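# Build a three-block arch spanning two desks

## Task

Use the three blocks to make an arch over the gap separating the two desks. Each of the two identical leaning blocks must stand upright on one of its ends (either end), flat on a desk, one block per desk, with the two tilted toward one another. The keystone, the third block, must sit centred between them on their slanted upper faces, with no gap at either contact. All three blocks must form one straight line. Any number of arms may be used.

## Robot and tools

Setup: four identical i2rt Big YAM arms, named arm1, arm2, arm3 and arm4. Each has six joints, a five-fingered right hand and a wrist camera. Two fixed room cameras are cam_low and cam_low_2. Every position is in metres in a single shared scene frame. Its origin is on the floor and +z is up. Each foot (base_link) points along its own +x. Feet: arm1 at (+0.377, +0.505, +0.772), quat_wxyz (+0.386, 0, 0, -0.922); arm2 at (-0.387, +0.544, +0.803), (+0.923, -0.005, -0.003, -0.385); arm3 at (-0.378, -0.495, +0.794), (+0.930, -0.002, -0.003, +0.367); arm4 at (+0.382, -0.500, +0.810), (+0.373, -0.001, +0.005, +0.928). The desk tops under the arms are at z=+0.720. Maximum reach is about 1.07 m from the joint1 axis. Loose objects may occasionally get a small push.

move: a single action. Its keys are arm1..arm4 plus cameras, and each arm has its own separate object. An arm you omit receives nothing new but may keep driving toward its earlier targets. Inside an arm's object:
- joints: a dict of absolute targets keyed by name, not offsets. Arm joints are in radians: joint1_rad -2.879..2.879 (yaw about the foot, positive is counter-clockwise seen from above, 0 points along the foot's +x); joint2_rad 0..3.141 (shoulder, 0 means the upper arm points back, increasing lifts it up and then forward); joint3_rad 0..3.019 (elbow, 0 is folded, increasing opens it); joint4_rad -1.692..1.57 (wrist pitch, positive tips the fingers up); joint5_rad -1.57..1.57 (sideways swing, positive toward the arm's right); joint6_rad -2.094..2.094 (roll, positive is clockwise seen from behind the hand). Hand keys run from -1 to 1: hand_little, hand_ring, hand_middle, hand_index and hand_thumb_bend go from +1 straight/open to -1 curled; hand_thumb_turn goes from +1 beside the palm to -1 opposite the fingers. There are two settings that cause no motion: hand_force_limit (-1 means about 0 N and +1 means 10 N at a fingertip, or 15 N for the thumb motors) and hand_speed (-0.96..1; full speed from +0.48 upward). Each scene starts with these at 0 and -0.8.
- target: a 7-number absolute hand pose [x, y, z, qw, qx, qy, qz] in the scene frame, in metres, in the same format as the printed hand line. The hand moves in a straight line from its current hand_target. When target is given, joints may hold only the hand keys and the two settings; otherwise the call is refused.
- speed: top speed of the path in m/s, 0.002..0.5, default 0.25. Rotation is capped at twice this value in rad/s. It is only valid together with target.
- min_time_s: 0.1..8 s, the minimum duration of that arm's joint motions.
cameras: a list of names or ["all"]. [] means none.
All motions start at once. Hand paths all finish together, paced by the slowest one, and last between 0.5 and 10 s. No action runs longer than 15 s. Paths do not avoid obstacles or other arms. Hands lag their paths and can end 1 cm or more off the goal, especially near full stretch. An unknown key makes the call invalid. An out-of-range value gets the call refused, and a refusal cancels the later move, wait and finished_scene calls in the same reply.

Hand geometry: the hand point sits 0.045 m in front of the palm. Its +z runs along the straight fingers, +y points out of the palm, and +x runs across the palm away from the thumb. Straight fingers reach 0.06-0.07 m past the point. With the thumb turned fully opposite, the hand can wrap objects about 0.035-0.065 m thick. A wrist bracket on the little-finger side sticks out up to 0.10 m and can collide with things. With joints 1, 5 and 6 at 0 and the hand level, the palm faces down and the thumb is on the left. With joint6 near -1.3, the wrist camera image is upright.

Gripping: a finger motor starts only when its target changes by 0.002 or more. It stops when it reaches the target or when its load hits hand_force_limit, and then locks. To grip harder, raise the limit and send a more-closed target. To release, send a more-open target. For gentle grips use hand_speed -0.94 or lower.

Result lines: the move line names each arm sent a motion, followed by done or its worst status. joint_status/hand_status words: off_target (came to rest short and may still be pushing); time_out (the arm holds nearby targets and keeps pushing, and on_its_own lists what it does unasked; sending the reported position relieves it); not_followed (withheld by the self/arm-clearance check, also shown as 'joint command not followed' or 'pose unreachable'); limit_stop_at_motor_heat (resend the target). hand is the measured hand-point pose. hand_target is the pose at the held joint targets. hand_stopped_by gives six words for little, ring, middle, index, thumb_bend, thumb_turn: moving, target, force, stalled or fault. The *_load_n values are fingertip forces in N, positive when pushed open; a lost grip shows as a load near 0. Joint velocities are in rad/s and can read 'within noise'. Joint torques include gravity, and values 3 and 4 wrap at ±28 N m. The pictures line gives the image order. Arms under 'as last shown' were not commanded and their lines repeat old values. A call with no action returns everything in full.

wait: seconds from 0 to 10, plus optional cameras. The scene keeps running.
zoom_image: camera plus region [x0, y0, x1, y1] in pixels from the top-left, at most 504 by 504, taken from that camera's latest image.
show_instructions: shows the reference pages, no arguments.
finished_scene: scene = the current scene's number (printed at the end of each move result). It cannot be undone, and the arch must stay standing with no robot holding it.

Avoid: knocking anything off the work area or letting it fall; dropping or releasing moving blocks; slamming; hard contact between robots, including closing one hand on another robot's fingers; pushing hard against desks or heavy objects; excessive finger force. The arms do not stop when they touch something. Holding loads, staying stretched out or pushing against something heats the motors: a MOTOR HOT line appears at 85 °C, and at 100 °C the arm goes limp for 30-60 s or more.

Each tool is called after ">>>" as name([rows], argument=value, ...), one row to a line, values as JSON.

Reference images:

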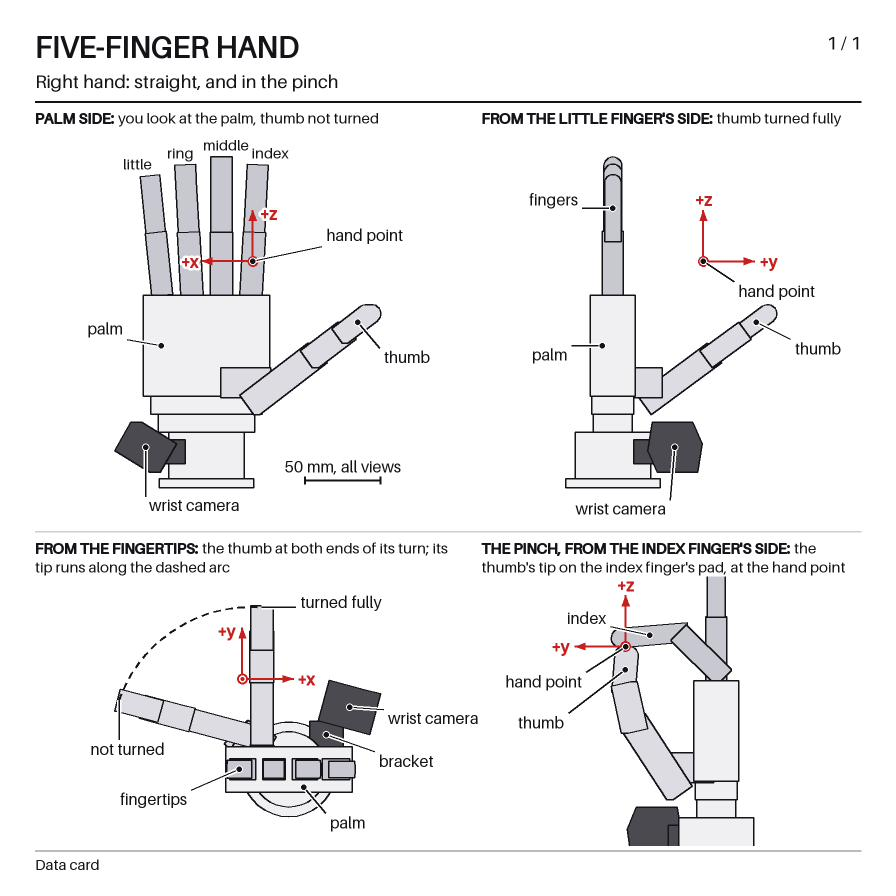

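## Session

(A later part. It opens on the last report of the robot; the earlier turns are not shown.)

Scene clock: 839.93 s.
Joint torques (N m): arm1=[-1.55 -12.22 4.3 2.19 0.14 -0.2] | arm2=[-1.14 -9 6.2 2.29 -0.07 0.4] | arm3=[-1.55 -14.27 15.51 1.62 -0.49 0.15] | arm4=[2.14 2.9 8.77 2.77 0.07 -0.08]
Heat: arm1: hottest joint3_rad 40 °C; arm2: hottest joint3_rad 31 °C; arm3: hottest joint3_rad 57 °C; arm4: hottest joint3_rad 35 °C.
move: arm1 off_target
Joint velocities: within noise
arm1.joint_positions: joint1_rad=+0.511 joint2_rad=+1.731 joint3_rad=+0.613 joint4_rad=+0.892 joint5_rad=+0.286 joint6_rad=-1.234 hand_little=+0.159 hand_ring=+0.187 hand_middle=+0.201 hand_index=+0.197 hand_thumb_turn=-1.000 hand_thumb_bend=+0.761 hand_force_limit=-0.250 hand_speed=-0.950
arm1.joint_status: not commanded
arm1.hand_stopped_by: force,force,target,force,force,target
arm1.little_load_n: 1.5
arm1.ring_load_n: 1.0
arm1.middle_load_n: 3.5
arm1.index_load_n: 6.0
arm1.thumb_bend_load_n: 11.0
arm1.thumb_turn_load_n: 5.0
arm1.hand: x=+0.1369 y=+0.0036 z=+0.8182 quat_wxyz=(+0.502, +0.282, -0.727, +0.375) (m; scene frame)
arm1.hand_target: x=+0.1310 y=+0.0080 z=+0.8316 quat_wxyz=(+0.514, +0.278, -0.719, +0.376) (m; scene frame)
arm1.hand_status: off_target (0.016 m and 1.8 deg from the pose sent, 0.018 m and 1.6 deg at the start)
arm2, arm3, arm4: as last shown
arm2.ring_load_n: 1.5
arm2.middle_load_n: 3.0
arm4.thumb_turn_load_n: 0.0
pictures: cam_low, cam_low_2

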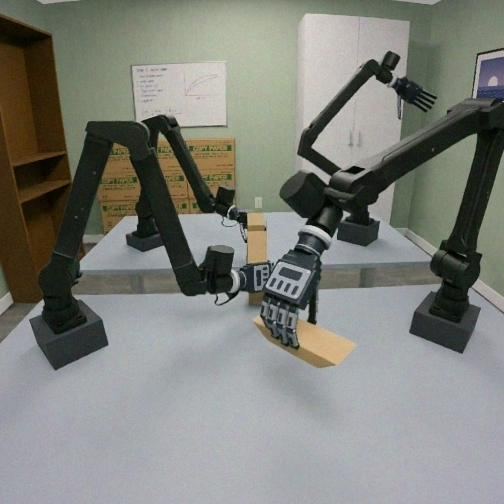

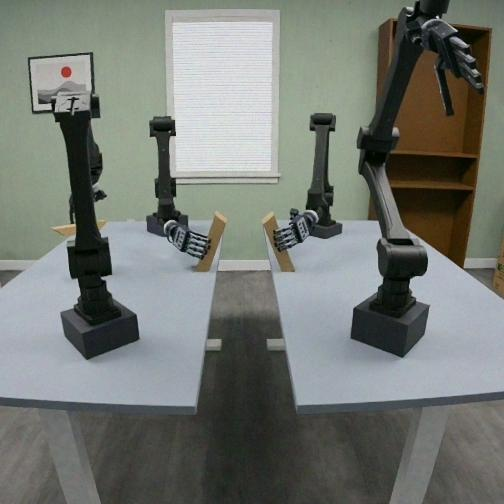

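>>> move(arm1={"target": [0.128, 0.012, 0.826, 0.51425, 0.2788, -0.71896, 0.3768], "speed": 0.03}, arm3={"target": [-0.45, -0.20, 1.12, -0.4201, 0.8247, 0.3374, -0.1718], "speed": 0.12}, cameras=["cam_low_2", "cam_low", "arm3_cam_wrist"])

>>> zoom_image(camera="cam_low", region=[230, 200, 290, 260])

>>> zoom_image(camera="cam_low_2", region=[190, 195, 300, 285])

Scene clock: 848.43 s.
Joint torques (N m): arm1=[-2.08 -11.05 4.26 2.43 0.26 -0.22] | arm2=[-1.08 -8.94 6.3 2.32 -0.06 0.39] | arm3=[-1.73 -3.37 16.14 1.2 -0.87 0.2] | arm4=[2.2 3.02 8.72 2.8 0.08 -0.1]
Heat: arm1: hottest joint3_rad 39 °C; arm2: hottest joint3_rad 31 °C; arm3: hottest joint3_rad 56 °C; arm4: hottest joint3_rad 35 °C.
move: arm1 off_target; arm3 off_target
Joint velocities: within noise
arm1.joint_positions: joint1_rad=+0.505 joint2_rad=+1.731 joint3_rad=+0.605 joint4_rad=+0.909 joint5_rad=+0.272 joint6_rad=-1.234 hand_little=+0.159 hand_ring=+0.187 hand_middle=+0.201 hand_index=+0.197 hand_thumb_turn=-1.000 hand_thumb_bend=+0.761 hand_force_limit=-0.250 hand_speed=-0.950
arm1.joint_status: not commanded
arm1.hand_stopped_by: force,force,target,force,force,target
arm1.little_load_n: 2.5
arm1.ring_load_n: 1.5
arm1.middle_load_n: 3.5
arm1.index_load_n: 5.0
arm1.thumb_bend_load_n: 11.0
arm1.thumb_turn_load_n: 4.5
arm1.hand: x=+0.1366 y=+0.0053 z=+0.8182 quat_wxyz=(+0.501, +0.282, -0.725, +0.380) (m; scene frame)
arm1.hand_target: x=+0.1280 y=+0.0120 z=+0.8258 quat_wxyz=(+0.514, +0.279, -0.719, +0.376) (m; scene frame)
arm1.hand_status: off_target (0.013 m and 1.7 deg from the pose sent, 0.015 m and 1.7 deg at the start)
arm2, arm4: as last shown
arm2.ring_load_n: 1.0
arm2.middle_load_n: 2.5
arm3.joint_positions: joint1_rad=+0.671 joint2_rad=+0.837 joint3_rad=+0.986 joint4_rad=-1.120 joint5_rad=-0.706 joint6_rad=-0.665 hand_little=+0.050 hand_ring=+0.177 hand_middle=+0.200 hand_index=+0.200 hand_thumb_turn=-1.000 hand_thumb_bend=+0.757 hand_force_limit=-0.600 hand_speed=-0.950
arm3.joint_status: not commanded
arm3.hand_stopped_by: target,force,target,target,force,target
arm3.little_load_n: 0.0
arm3.ring_load_n: 3.0
arm3.middle_load_n: 4.0
arm3.index_load_n: 3.5
arm3.thumb_bend_load_n: 10.0
arm3.thumb_turn_load_n: 1.0
arm3.hand: x=-0.4538 y=-0.2094 z=+1.0799 quat_wxyz=(-0.384, +0.841, +0.329, -0.191) (m; scene frame)
arm3.hand_target: x=-0.4507 y=-0.2020 z=+1.1189 quat_wxyz=(-0.420, +0.825, +0.338, -0.171) (m; scene frame)
arm3.hand_status: off_target (0.041 m and 5.2 deg from the pose sent, 0.306 m and 5.9 deg at the start)
pictures: arm3_cam_wrist, cam_low, cam_low_2

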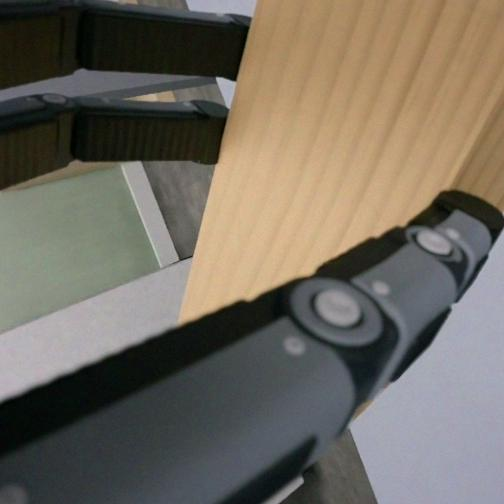

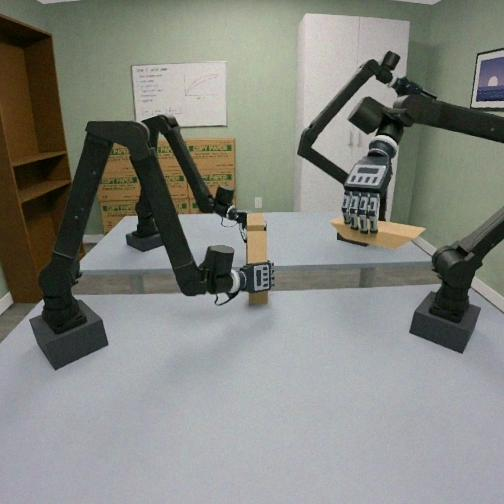

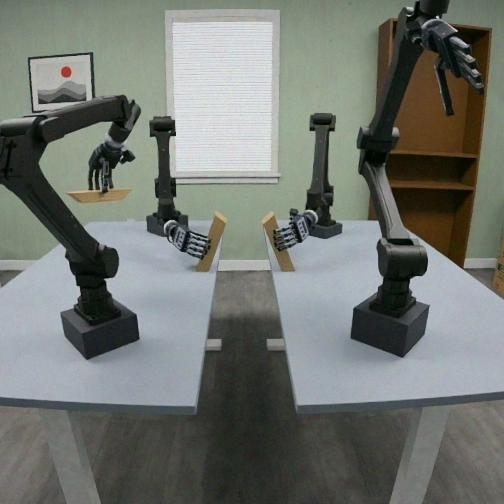

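Scaled by 8.400 from the camera's 504x504 image, which has a finer 720x720 frame.

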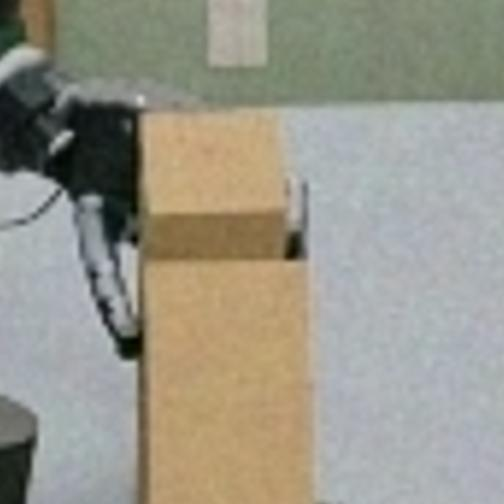

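Scaled by 4.582 from the camera's 504x504 image, which has a finer 720x720 frame.

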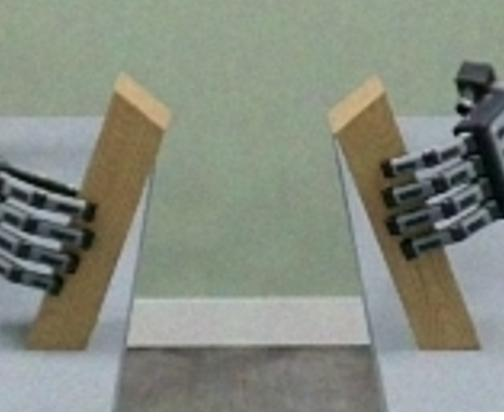

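>>> zoom_image(camera="cam_low", region=[210, 200, 310, 320])

Scaled by 4.200 from the camera's 504x504 image, which has a finer 720x720 frame.

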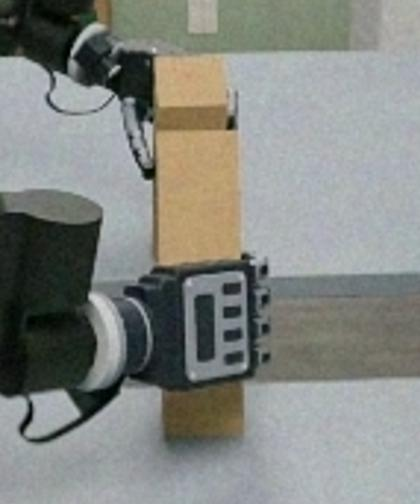

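>>> move(arm3={"target": [-0.06, 0.0, 1.13, -0.4756, 0.88, -0.01, -0.02], "speed": 0.13}, cameras=["cam_low_2", "cam_low", "arm3_cam_wrist"])

>>> zoom_image(camera="cam_low_2", region=[170, 140, 320, 285])

>>> zoom_image(camera="cam_low", region=[200, 150, 330, 300])

Scene clock: 864.37 s.
Joint torques (N m): arm1=[-2.08 -10.93 4.29 2.44 0.26 -0.23] | arm2=[-1.14 -8.88 6.22 2.29 -0.06 0.39] | arm3=[-1.55 -13.68 16.83 2.39 -0.6 0.32] | arm4=[2.43 2.67 8.77 2.78 0.11 -0.1]
Heat: arm1: hottest joint3_rad 38 °C; arm2: hottest joint3_rad 31 °C; arm3: hottest joint3_rad 55 °C; arm4: hottest joint3_rad 35 °C.
move: arm3 off_target
Joint velocities: within noise
arm1, arm2, arm4: as last shown
arm1.ring_load_n: 2.0
arm1.index_load_n: 5.5
arm2.little_load_n: 1.5
arm2.thumb_turn_load_n: 4.0
arm3.joint_positions: joint1_rad=+0.050 joint2_rad=+1.525 joint3_rad=+1.523 joint4_rad=-0.850 joint5_rad=-0.650 joint6_rad=-0.476 hand_little=+0.050 hand_ring=+0.177 hand_middle=+0.200 hand_index=+0.200 hand_thumb_turn=-1.000 hand_thumb_bend=+0.757 hand_force_limit=-0.600 hand_speed=-0.950
arm3.joint_status: not commanded
arm3.hand_stopped_by: target,force,target,target,force,target
arm3.little_load_n: 0.0
arm3.ring_load_n: 3.0
arm3.middle_load_n: 4.0
arm3.index_load_n: 3.5
arm3.thumb_bend_load_n: 9.5
arm3.thumb_turn_load_n: 1.0
arm3.hand: x=-0.0782 y=-0.0156 z=+1.0897 quat_wxyz=(-0.444, +0.895, -0.017, -0.046) (m; scene frame)
arm3.hand_target: x=-0.0622 y=-0.0029 z=+1.1300 quat_wxyz=(-0.476, +0.879, -0.010, -0.020) (m; scene frame)
arm3.hand_status: off_target (0.047 m and 5.0 deg from the pose sent, 0.449 m and 45.3 deg at the start)
arm4.middle_load_n: 0.5
pictures: arm3_cam_wrist, cam_low, cam_low_2

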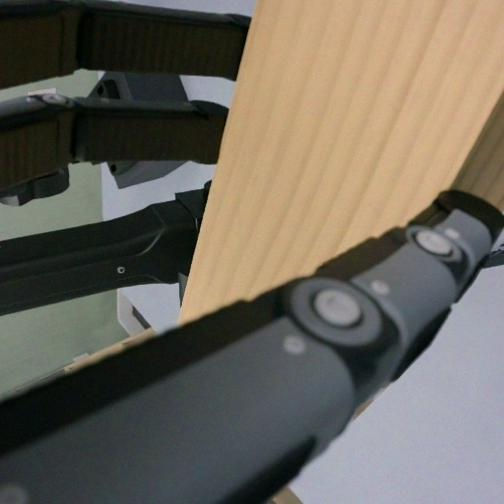

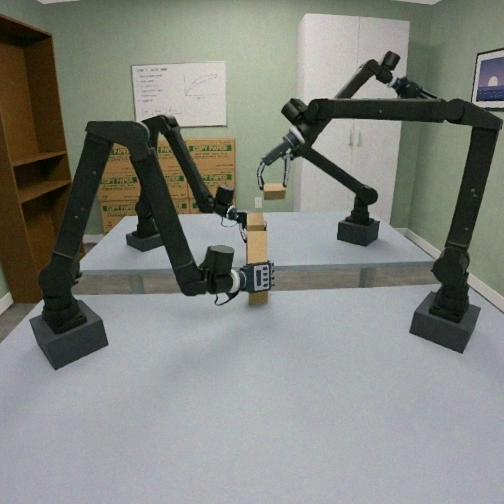

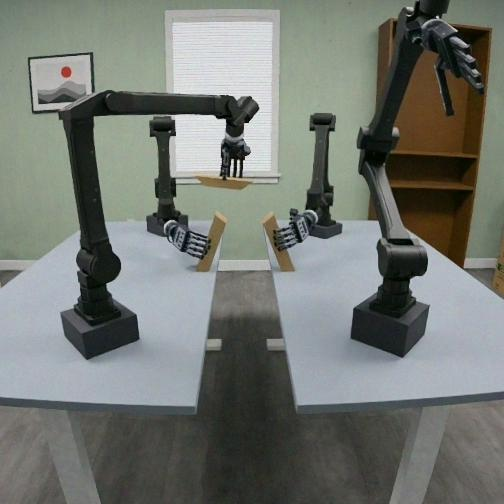

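Scaled by 3.360 from the camera's 504x504 image, which has a finer 720x720 frame.

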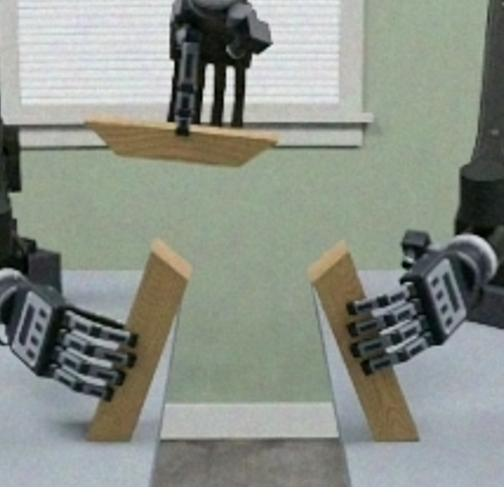

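Scaled by 3.360 from the camera's 504x504 image, which has a finer 720x720 frame.

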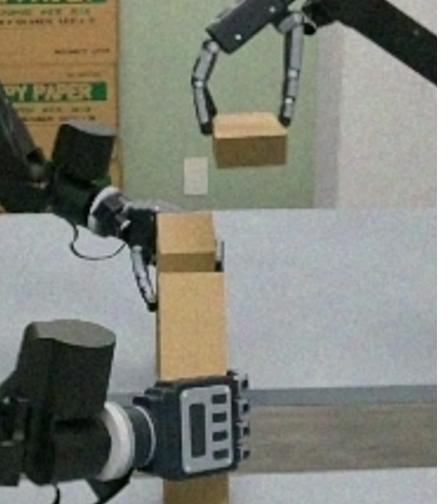

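>>> move(arm3={"target": [0.016, 0.040, 1.09, -0.4755, 0.8798, 0.0149, 0.0261], "speed": 0.08}, cameras=["cam_low_2", "cam_low"])

>>> zoom_image(camera="cam_low_2", region=[170, 140, 320, 285])

>>> zoom_image(camera="cam_low", region=[200, 150, 330, 300])

Scene clock: 883.67 s.
Joint torques (N m): arm1=[-2.37 -11.05 4.22 2.47 0.27 -0.21] | arm2=[-1.26 -9.05 6.27 2.32 -0.07 0.4] | arm3=[-1.44 -17.26 16.81 2.59 -0.59 0.15] | arm4=[2.26 2.84 8.77 2.82 0.1 -0.09]
Heat: arm1: hottest joint3_rad 38 °C; arm2: hottest joint3_rad 31 °C; arm3: hottest joint3_rad 54 °C; arm4: hottest joint3_rad 35 °C.
move: arm3 off_target
Joint velocities: within noise
arm1, arm2, arm4: as last shown
arm1.ring_load_n: 1.5
arm2.little_load_n: 1.0
arm2.thumb_turn_load_n: 3.5
arm3.joint_positions: joint1_rad=+0.028 joint2_rad=+1.709 joint3_rad=+1.644 joint4_rad=-0.774 joint5_rad=-0.616 joint6_rad=-0.544 hand_little=+0.050 hand_ring=+0.177 hand_middle=+0.200 hand_index=+0.200 hand_thumb_turn=-1.000 hand_thumb_bend=+0.757 hand_force_limit=-0.600 hand_speed=-0.950
arm3.joint_status: not commanded
arm3.hand_stopped_by: target,force,target,target,force,target
arm3.little_load_n: 0.0
arm3.ring_load_n: 3.0
arm3.middle_load_n: 4.0
arm3.index_load_n: 3.5
arm3.thumb_bend_load_n: 9.5
arm3.thumb_turn_load_n: 0.5
arm3.hand: x=-0.0074 y=+0.0245 z=+1.0474 quat_wxyz=(-0.443, +0.897, +0.000, -0.008) (m; scene frame)
arm3.hand_target: x=+0.0133 y=+0.0368 z=+1.0905 quat_wxyz=(-0.475, +0.879, +0.015, +0.027) (m; scene frame)
arm3.hand_status: off_target (0.051 m and 6.0 deg from the pose sent, 0.109 m and 9.9 deg at the start)
arm4.middle_load_n: 0.0
pictures: cam_low, cam_low_2

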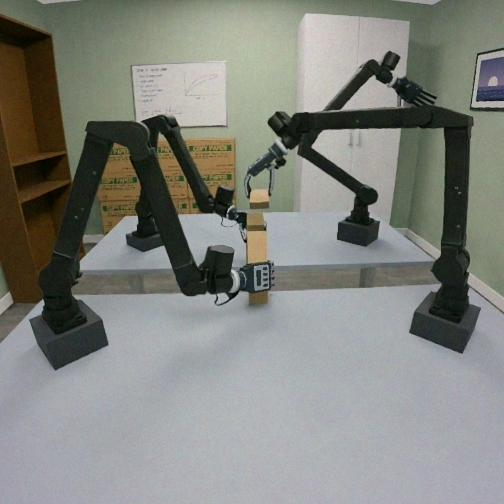

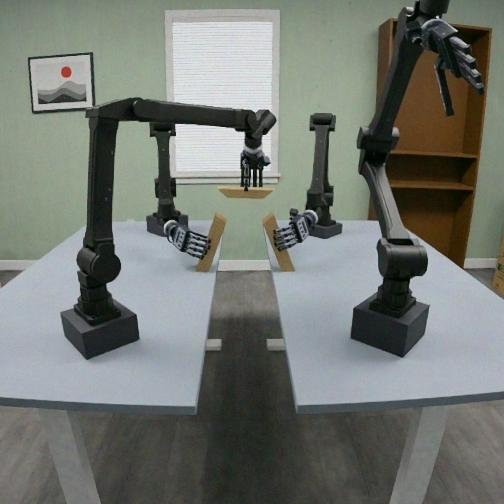

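Scaled by 3.360 from the camera's 504x504 image, which has a finer 720x720 frame.

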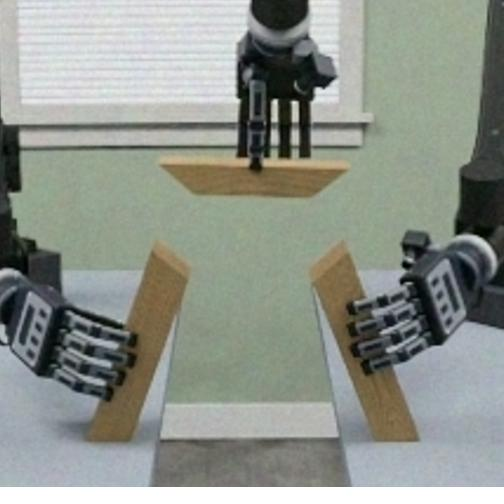

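Scaled by 3.360 from the camera's 504x504 image, which has a finer 720x720 frame.

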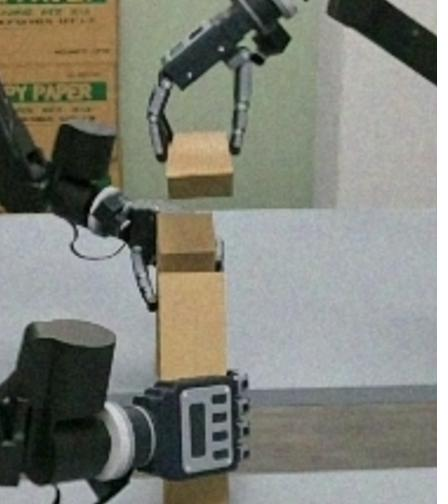

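>>> zoom_image(camera="cam_low", region=[235, 180, 285, 240])

>>> zoom_image(camera="cam_low_2", region=[205, 170, 285, 240])

Scaled by 8.400 from the camera's 504x504 image, which has a finer 720x720 frame.

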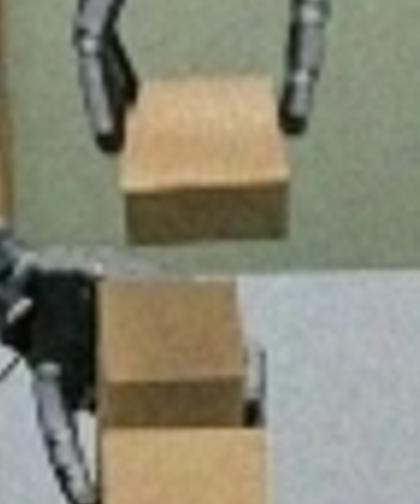

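Scaled by 6.300 from the camera's 504x504 image, which has a finer 720x720 frame.

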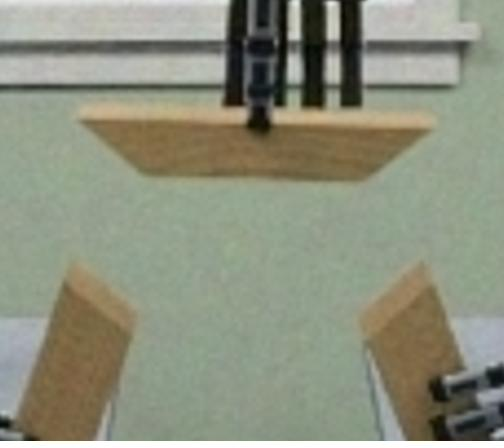

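>>> move(arm3={"target": [0.010, 0.049, 1.045, -0.4757, 0.8788, 0.0459, 0.0192], "speed": 0.05}, cameras=["cam_low_2", "cam_low"])

>>> zoom_image(camera="cam_low_2", region=[205, 180, 285, 260])

>>> zoom_image(camera="cam_low", region=[235, 190, 285, 250])

Scene clock: 906.00 s.
Joint torques (N m): arm1=[-2.2 -11.05 4.23 2.51 0.25 -0.22] | arm2=[-1.08 -8.82 6.28 2.3 -0.08 0.4] | arm3=[-0.26 -17.61 10.59 2.71 -0.74 0.11] | arm4=[2.14 2.78 8.81 2.86 0.08 -0.1]
Heat: arm1: hottest joint3_rad 37 °C; arm2: hottest joint3_rad 30 °C; arm3: hottest joint3_rad 59 °C; arm4: hottest joint3_rad 35 °C.
move: arm3 off_target
Joint velocities: within noise
arm1, arm2, arm4: as last shown
arm3.joint_positions: joint1_rad=+0.028 joint2_rad=+1.743 joint3_rad=+1.644 joint4_rad=-0.690 joint5_rad=-0.639 joint6_rad=-0.593 hand_little=+0.050 hand_ring=+0.177 hand_middle=+0.200 hand_index=+0.200 hand_thumb_turn=-1.000 hand_thumb_bend=+0.757 hand_force_limit=-0.600 hand_speed=-0.950
arm3.joint_status: not commanded
arm3.hand_stopped_by: target,force,target,target,force,target
arm3.little_load_n: 0.0
arm3.ring_load_n: 3.0
arm3.middle_load_n: 4.0
arm3.index_load_n: 3.5
arm3.thumb_bend_load_n: 9.5
arm3.thumb_turn_load_n: 0.5
arm3.hand: x=+0.0075 y=+0.0406 z=+1.0362 quat_wxyz=(-0.463, +0.886, +0.034, +0.010) (m; scene frame)
arm3.hand_target: x=+0.0098 y=+0.0488 z=+1.0450 quat_wxyz=(-0.475, +0.878, +0.046, +0.019) (m; scene frame)
arm3.hand_status: off_target (0.012 m and 2.4 deg from the pose sent, 0.030 m and 7.5 deg at the start)
pictures: cam_low, cam_low_2

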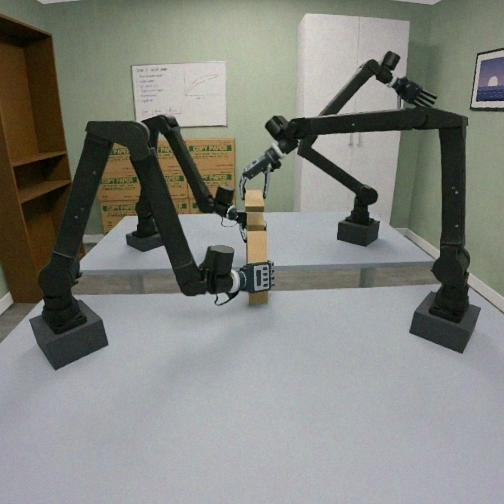

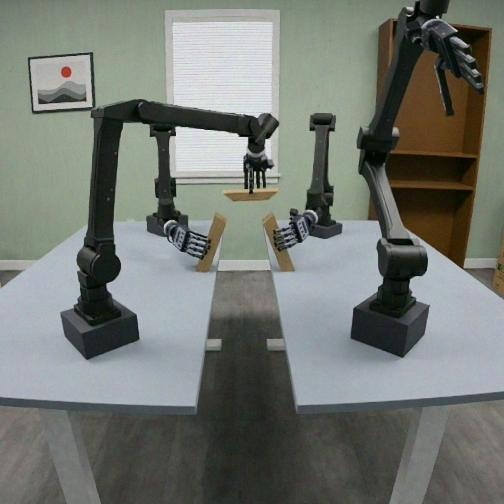

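Scaled by 6.300 from the camera's 504x504 image, which has a finer 720x720 frame.

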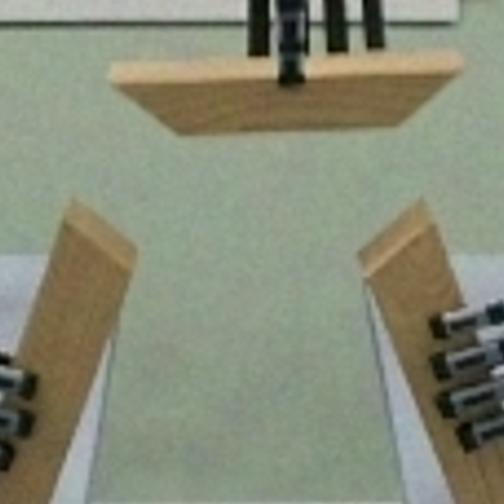

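Scaled by 8.400 from the camera's 504x504 image, which has a finer 720x720 frame.

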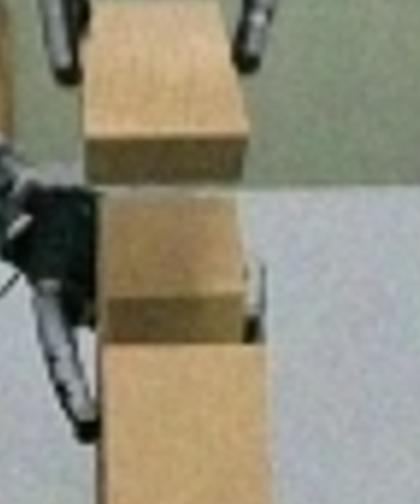

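>>> move(arm3={"target": [-0.012, 0.042, 1.022, -0.4766, 0.8789, 0.043, -0.001], "speed": 0.04}, cameras=["cam_low_2", "cam_low"])

>>> zoom_image(camera="cam_low_2", region=[205, 180, 285, 260])

>>> zoom_image(camera="cam_low", region=[235, 190, 285, 250])

Scene clock: 916.90 s.
Joint torques (N m): arm1=[-2.08 -10.87 4.23 2.41 0.25 -0.21] | arm2=[-1.08 -9.05 6.23 2.39 -0.06 0.37] | arm3=[0.21 -19.9 9.51 2.56 -0.76 0.33] | arm4=[2.2 2.96 8.77 2.85 0.09 -0.1]
Heat: arm1: hottest joint3_rad 37 °C; arm2: hottest joint3_rad 30 °C; arm3: hottest joint3_rad 56 °C; arm4: hottest joint3_rad 36 °C.
move: arm3 off_target
Joint velocities: within noise
arm1, arm2, arm4: as last shown
arm1.index_load_n: 5.0
arm3.joint_positions: joint1_rad=+0.032 joint2_rad=+1.743 joint3_rad=+1.554 joint4_rad=-0.633 joint5_rad=-0.662 joint6_rad=-0.591 hand_little=+0.050 hand_ring=+0.177 hand_middle=+0.200 hand_index=+0.200 hand_thumb_turn=-1.000 hand_thumb_bend=+0.757 hand_force_limit=-0.600 hand_speed=-0.950
arm3.joint_status: not commanded
arm3.hand_stopped_by: target,force,target,target,force,target
arm3.little_load_n: 0.0
arm3.ring_load_n: 3.0
arm3.middle_load_n: 4.0
arm3.index_load_n: 3.5
arm3.thumb_bend_load_n: 9.5
arm3.thumb_turn_load_n: 0.5
arm3.hand: x=-0.0071 y=+0.0350 z=+0.9999 quat_wxyz=(-0.458, +0.888, +0.034, -0.011) (m; scene frame)
arm3.hand_target: x=-0.0122 y=+0.0416 z=+1.0219 quat_wxyz=(-0.476, +0.878, +0.043, -0.001) (m; scene frame)
arm3.hand_status: off_target (0.024 m and 2.8 deg from the pose sent, 0.024 m and 2.4 deg at the start)
pictures: cam_low, cam_low_2

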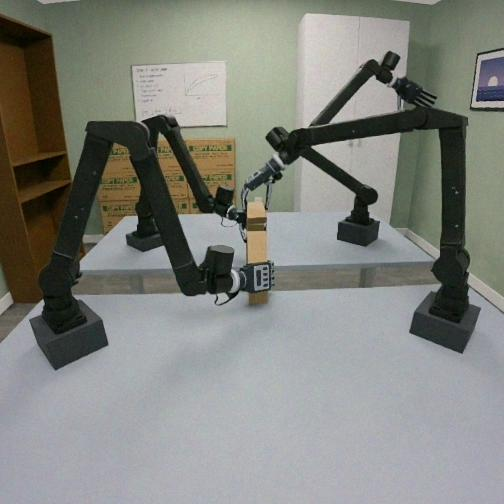

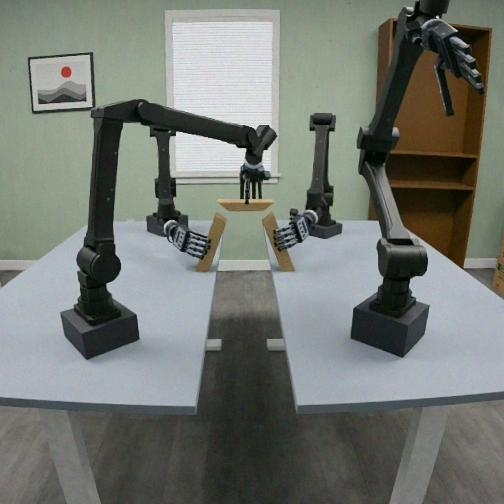

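Scaled by 6.300 from the camera's 504x504 image, which has a finer 720x720 frame.

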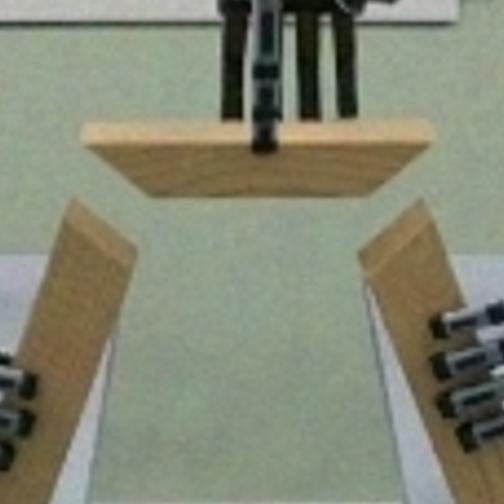

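Scaled by 8.400 from the camera's 504x504 image, which has a finer 720x720 frame.

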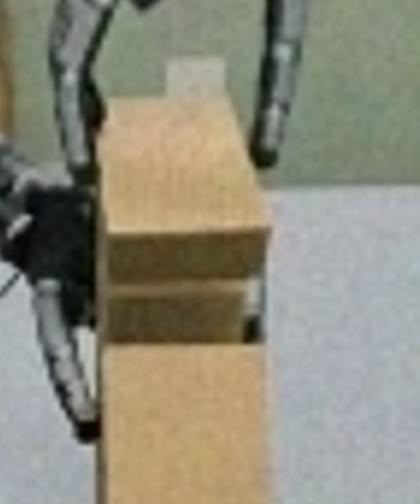

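>>> move(arm3={"target": [-0.026, 0.042, 0.995, -0.488, 0.8725, 0.043, -0.0004], "speed": 0.04}, cameras=["cam_low_2", "cam_low"])

>>> zoom_image(camera="cam_low_2", region=[205, 180, 285, 260])

>>> zoom_image(camera="cam_low", region=[235, 190, 285, 250])

Scene clock: 929.53 s.
Joint torques (N m): arm1=[-2.14 -10.99 4.27 2.47 0.27 -0.23] | arm2=[-1.2 -9.17 6.23 2.3 -0.08 0.4] | arm3=[0.26 -22.18 9.16 2.47 -0.74 0.28] | arm4=[2.37 3.08 8.75 2.88 0.1 -0.11]
Heat: arm1: hottest joint3_rad 36 °C; arm2: hottest joint3_rad 30 °C; arm3: hottest joint3_rad 53 °C; arm4: hottest joint3_rad 36 °C.
move: arm3 off_target
Joint velocities: within noise
arm1, arm4: as last shown
arm1.index_load_n: 5.5
arm2.joint_positions: joint1_rad=-0.603 joint2_rad=+2.023 joint3_rad=+0.719 joint4_rad=+1.128 joint5_rad=-0.432 joint6_rad=+1.233 hand_little=+0.159 hand_ring=+0.187 hand_middle=+0.200 hand_index=+0.192 hand_thumb_turn=-1.000 hand_thumb_bend=+0.763 hand_force_limit=-0.250 hand_speed=-0.950
arm2.joint_status: not commanded
arm2.hand_stopped_by: force,force,target,force,force,target
arm2.little_load_n: 1.0
arm2.ring_load_n: 1.5
arm2.middle_load_n: 3.0
arm2.index_load_n: 6.0
arm2.thumb_bend_load_n: 12.0
arm2.thumb_turn_load_n: 3.5
arm2.hand: x=-0.1467 y=+0.0089 z=+0.8527 quat_wxyz=(-0.534, -0.255, -0.714, +0.375) (m; scene frame)
arm2.hand_target: x=-0.1515 y=-0.0081 z=+0.8662 quat_wxyz=(-0.546, -0.255, -0.697, +0.390) (m; scene frame)
arm2.hand_status: not commanded
arm3.joint_positions: joint1_rad=+0.045 joint2_rad=+1.743 joint3_rad=+1.441 joint4_rad=-0.503 joint5_rad=-0.665 joint6_rad=-0.563 hand_little=+0.050 hand_ring=+0.177 hand_middle=+0.200 hand_index=+0.200 hand_thumb_turn=-1.000 hand_thumb_bend=+0.757 hand_force_limit=-0.600 hand_speed=-0.950
arm3.joint_status: not commanded
arm3.hand_stopped_by: target,force,target,target,force,target
arm3.little_load_n: 0.0
arm3.ring_load_n: 3.0
arm3.middle_load_n: 4.0
arm3.index_load_n: 3.5
arm3.thumb_bend_load_n: 9.5
arm3.thumb_turn_load_n: 0.5
arm3.hand: x=-0.0206 y=+0.0353 z=+0.9609 quat_wxyz=(-0.464, +0.885, +0.031, -0.016) (m; scene frame)
arm3.hand_target: x=-0.0264 y=+0.0415 z=+0.9944 quat_wxyz=(-0.487, +0.872, +0.043, -0.001) (m; scene frame)
arm3.hand_status: off_target (0.035 m and 3.9 deg from the pose sent, 0.021 m and 4.2 deg at the start)
pictures: cam_low, cam_low_2

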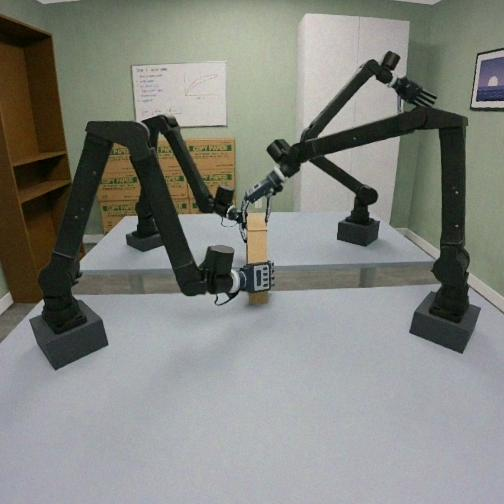

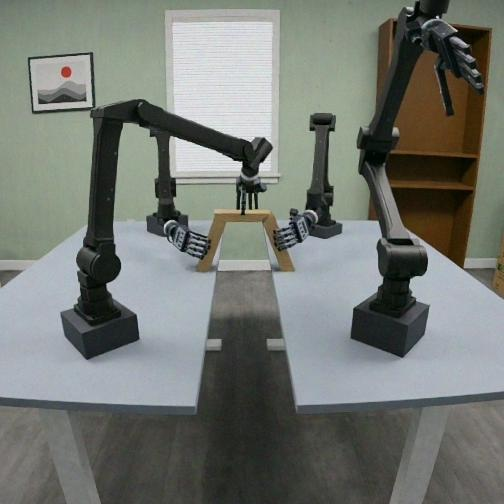

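Scaled by 6.300 from the camera's 504x504 image, which has a finer 720x720 frame.

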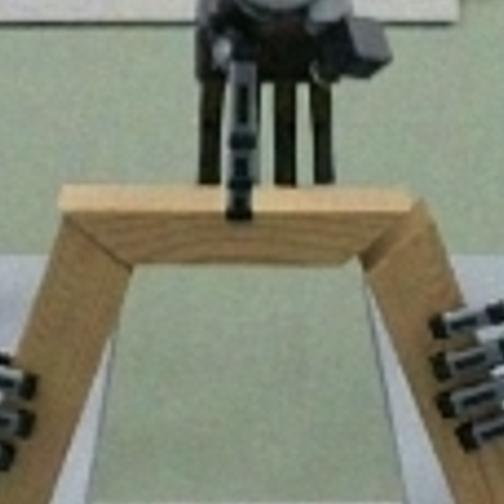

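Scaled by 8.400 from the camera's 504x504 image, which has a finer 720x720 frame.

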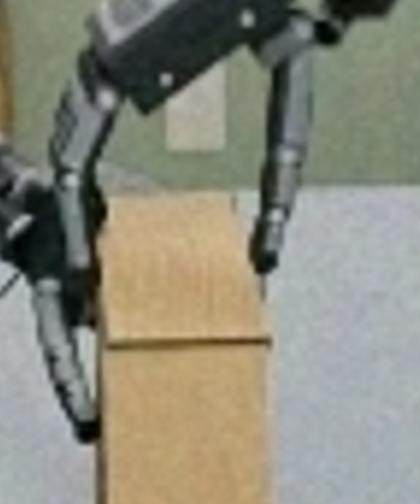

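>>> move(arm3={"target": [-0.011, 0.042, 0.999, -0.488, 0.8725, 0.043, -0.0004], "speed": 0.03}, cameras=["cam_low_2", "cam_low"])

>>> zoom_image(camera="cam_low_2", region=[205, 180, 285, 260])

>>> zoom_image(camera="cam_low", region=[235, 190, 285, 250])

Scene clock: 936.93 s.
Joint torques (N m): arm1=[-2.14 -11.05 4.21 2.45 0.25 -0.22] | arm2=[-1.2 -9 6.27 2.35 -0.08 0.39] | arm3=[-1.44 -19.66 13.05 1.42 -0.81 0.17] | arm4=[2.43 2.78 8.73 2.78 0.11 -0.12]
Heat: arm1: hottest joint3_rad 36 °C; arm2: hottest joint3_rad 30 °C; arm3: hottest joint3_rad 51 °C; arm4: hottest joint3_rad 36 °C.
move: arm3 off_target
Joint velocities: within noise
arm1, arm2: as last shown
arm2.ring_load_n: 1.0
arm2.middle_load_n: 2.5
arm3.joint_positions: joint1_rad=+0.045 joint2_rad=+1.743 joint3_rad=+1.441 joint4_rad=-0.503 joint5_rad=-0.677 joint6_rad=-0.563 hand_little=+0.050 hand_ring=+0.177 hand_middle=+0.200 hand_index=+0.200 hand_thumb_turn=-1.000 hand_thumb_bend=+0.757 hand_force_limit=-0.600 hand_speed=-0.950
arm3.joint_status: not commanded
arm3.hand_stopped_by: target,force,target,target,force,target
arm3.little_load_n: 0.0
arm3.ring_load_n: 3.0
arm3.middle_load_n: 4.0
arm3.index_load_n: 3.5
arm3.thumb_bend_load_n: 9.5
arm3.thumb_turn_load_n: 0.5
arm3.hand: x=-0.0226 y=+0.0357 z=+0.9617 quat_wxyz=(-0.466, +0.884, +0.033, -0.021) (m; scene frame)
arm3.hand_target: x=-0.0121 y=+0.0409 z=+0.9988 quat_wxyz=(-0.488, +0.872, +0.043, +0.000) (m; scene frame)
arm3.hand_status: off_target (0.040 m and 3.8 deg from the pose sent, 0.040 m and 3.8 deg at the start)
arm4.joint_positions: joint1_rad=+2.331 joint2_rad=+0.602 joint3_rad=+1.437 joint4_rad=-1.316 joint5_rad=+0.075 joint6_rad=-0.995 hand_little=+1.000 hand_ring=+1.000 hand_middle=+1.000 hand_index=+1.000 hand_thumb_turn=+1.000 hand_thumb_bend=+1.000 hand_force_limit=+0.000 hand_speed=-0.800
arm4.joint_status: not commanded
arm4.hand_stopped_by: target,target,target,target,target,target
arm4.little_load_n: 0.0
arm4.ring_load_n: 0.0
arm4.middle_load_n: -0.5
arm4.index_load_n: 0.0
arm4.thumb_bend_load_n: 0.0
arm4.thumb_turn_load_n: 0.0
arm4.hand: x=+0.3334 y=-0.7076 z=+1.3212 quat_wxyz=(-0.279, -0.388, +0.759, -0.442) (m; scene frame)
arm4.hand_target: x=+0.3354 y=-0.7064 z=+1.3299 quat_wxyz=(-0.281, -0.388, +0.753, -0.451) (m; scene frame)
arm4.hand_status: not commanded
pictures: cam_low, cam_low_2

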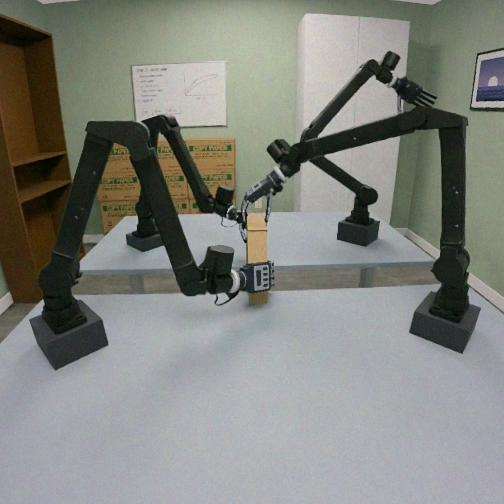

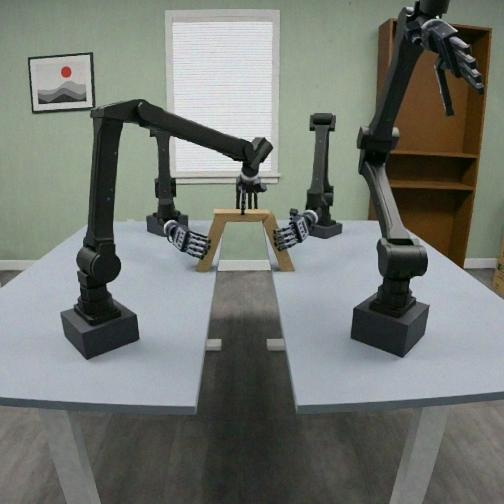

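Scaled by 6.300 from the camera's 504x504 image, which has a finer 720x720 frame.

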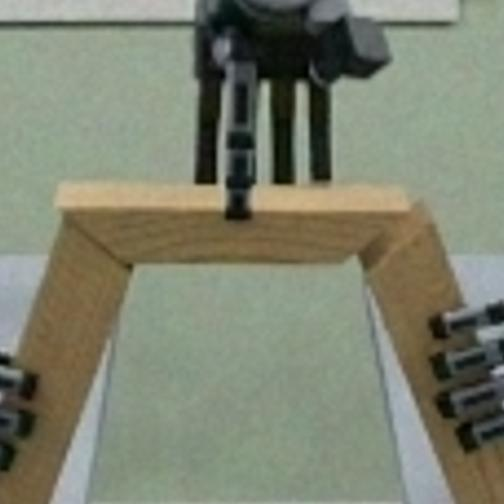

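Scaled by 8.400 from the camera's 504x504 image, which has a finer 720x720 frame.

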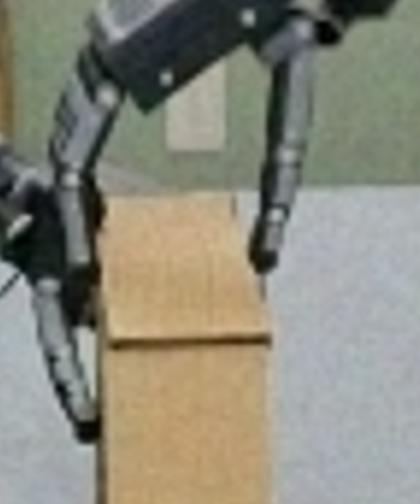

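>>> move(arm3={"target": [0.006, 0.0409, 1.012, -0.488, 0.8725, 0.043, 0.0], "speed": 0.03}, cameras=["cam_low_2", "cam_low"])

>>> zoom_image(camera="cam_low_2", region=[205, 180, 285, 260])

Scene clock: 954.67 s.
Joint torques (N m): arm1=[-2.08 -10.99 4.25 2.45 0.27 -0.23] | arm2=[-1.26 -9.05 6.26 2.37 -0.07 0.39] | arm3=[-1.73 -18.08 16.25 1.37 -0.8 0.15] | arm4=[2.49 2.9 8.79 2.8 0.07 -0.11]
Heat: arm1: hottest joint3_rad 36 °C; arm2: hottest joint3_rad 30 °C; arm3: hottest joint3_rad 51 °C; arm4: hottest joint3_rad 36 °C.
move: arm3 off_target
Joint velocities: within noise
arm1, arm2, arm4: as last shown
arm1.ring_load_n: 2.0
arm2.little_load_n: 1.5
arm2.ring_load_n: 1.5
arm2.thumb_turn_load_n: 4.0
arm3.joint_positions: joint1_rad=+0.025 joint2_rad=+1.743 joint3_rad=+1.467 joint4_rad=-0.559 joint5_rad=-0.692 joint6_rad=-0.581 hand_little=+0.050 hand_ring=+0.177 hand_middle=+0.200 hand_index=+0.200 hand_thumb_turn=-1.000 hand_thumb_bend=+0.757 hand_force_limit=-0.600 hand_speed=-0.950
arm3.joint_status: not commanded
arm3.hand_stopped_by: target,force,target,target,force,target
arm3.little_load_n: 0.0
arm3.ring_load_n: 3.0
arm3.middle_load_n: 4.0
arm3.index_load_n: 3.5
arm3.thumb_bend_load_n: 9.5
arm3.thumb_turn_load_n: 0.5
arm3.hand: x=-0.0163 y=+0.0270 z=+0.9694 quat_wxyz=(-0.462, +0.886, +0.030, -0.028) (m; scene frame)
arm3.hand_target: x=+0.0039 y=+0.0383 z=+1.0122 quat_wxyz=(-0.488, +0.872, +0.043, +0.001) (m; scene frame)
arm3.hand_status: off_target (0.050 m and 4.9 deg from the pose sent, 0.058 m and 3.8 deg at the start)
arm4.middle_load_n: 0.0
pictures: cam_low, cam_low_2

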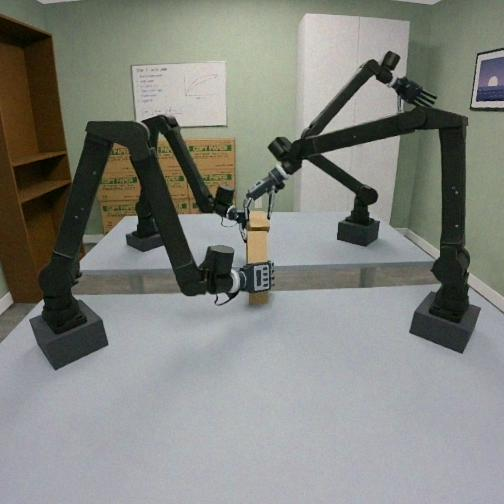

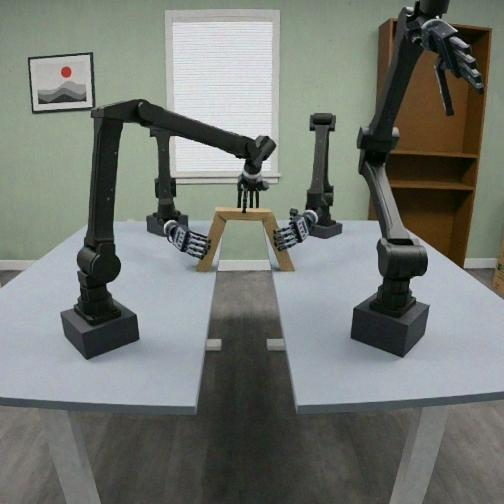

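Scaled by 6.300 from the camera's 504x504 image, which has a finer 720x720 frame.

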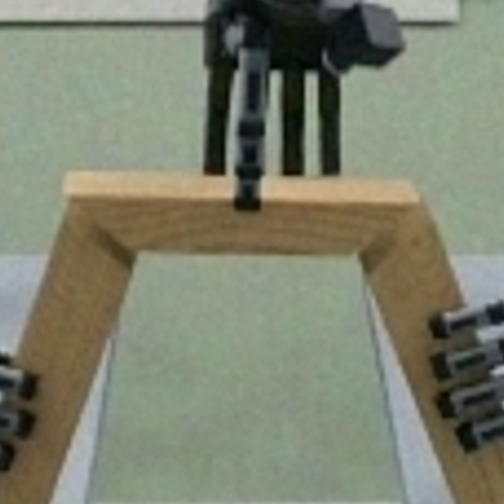

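>>> zoom_image(camera="cam_low", region=[235, 190, 285, 250])

Scaled by 8.400 from the camera's 504x504 image, which has a finer 720x720 frame.

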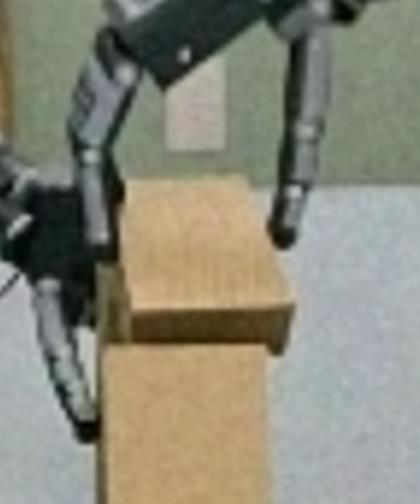

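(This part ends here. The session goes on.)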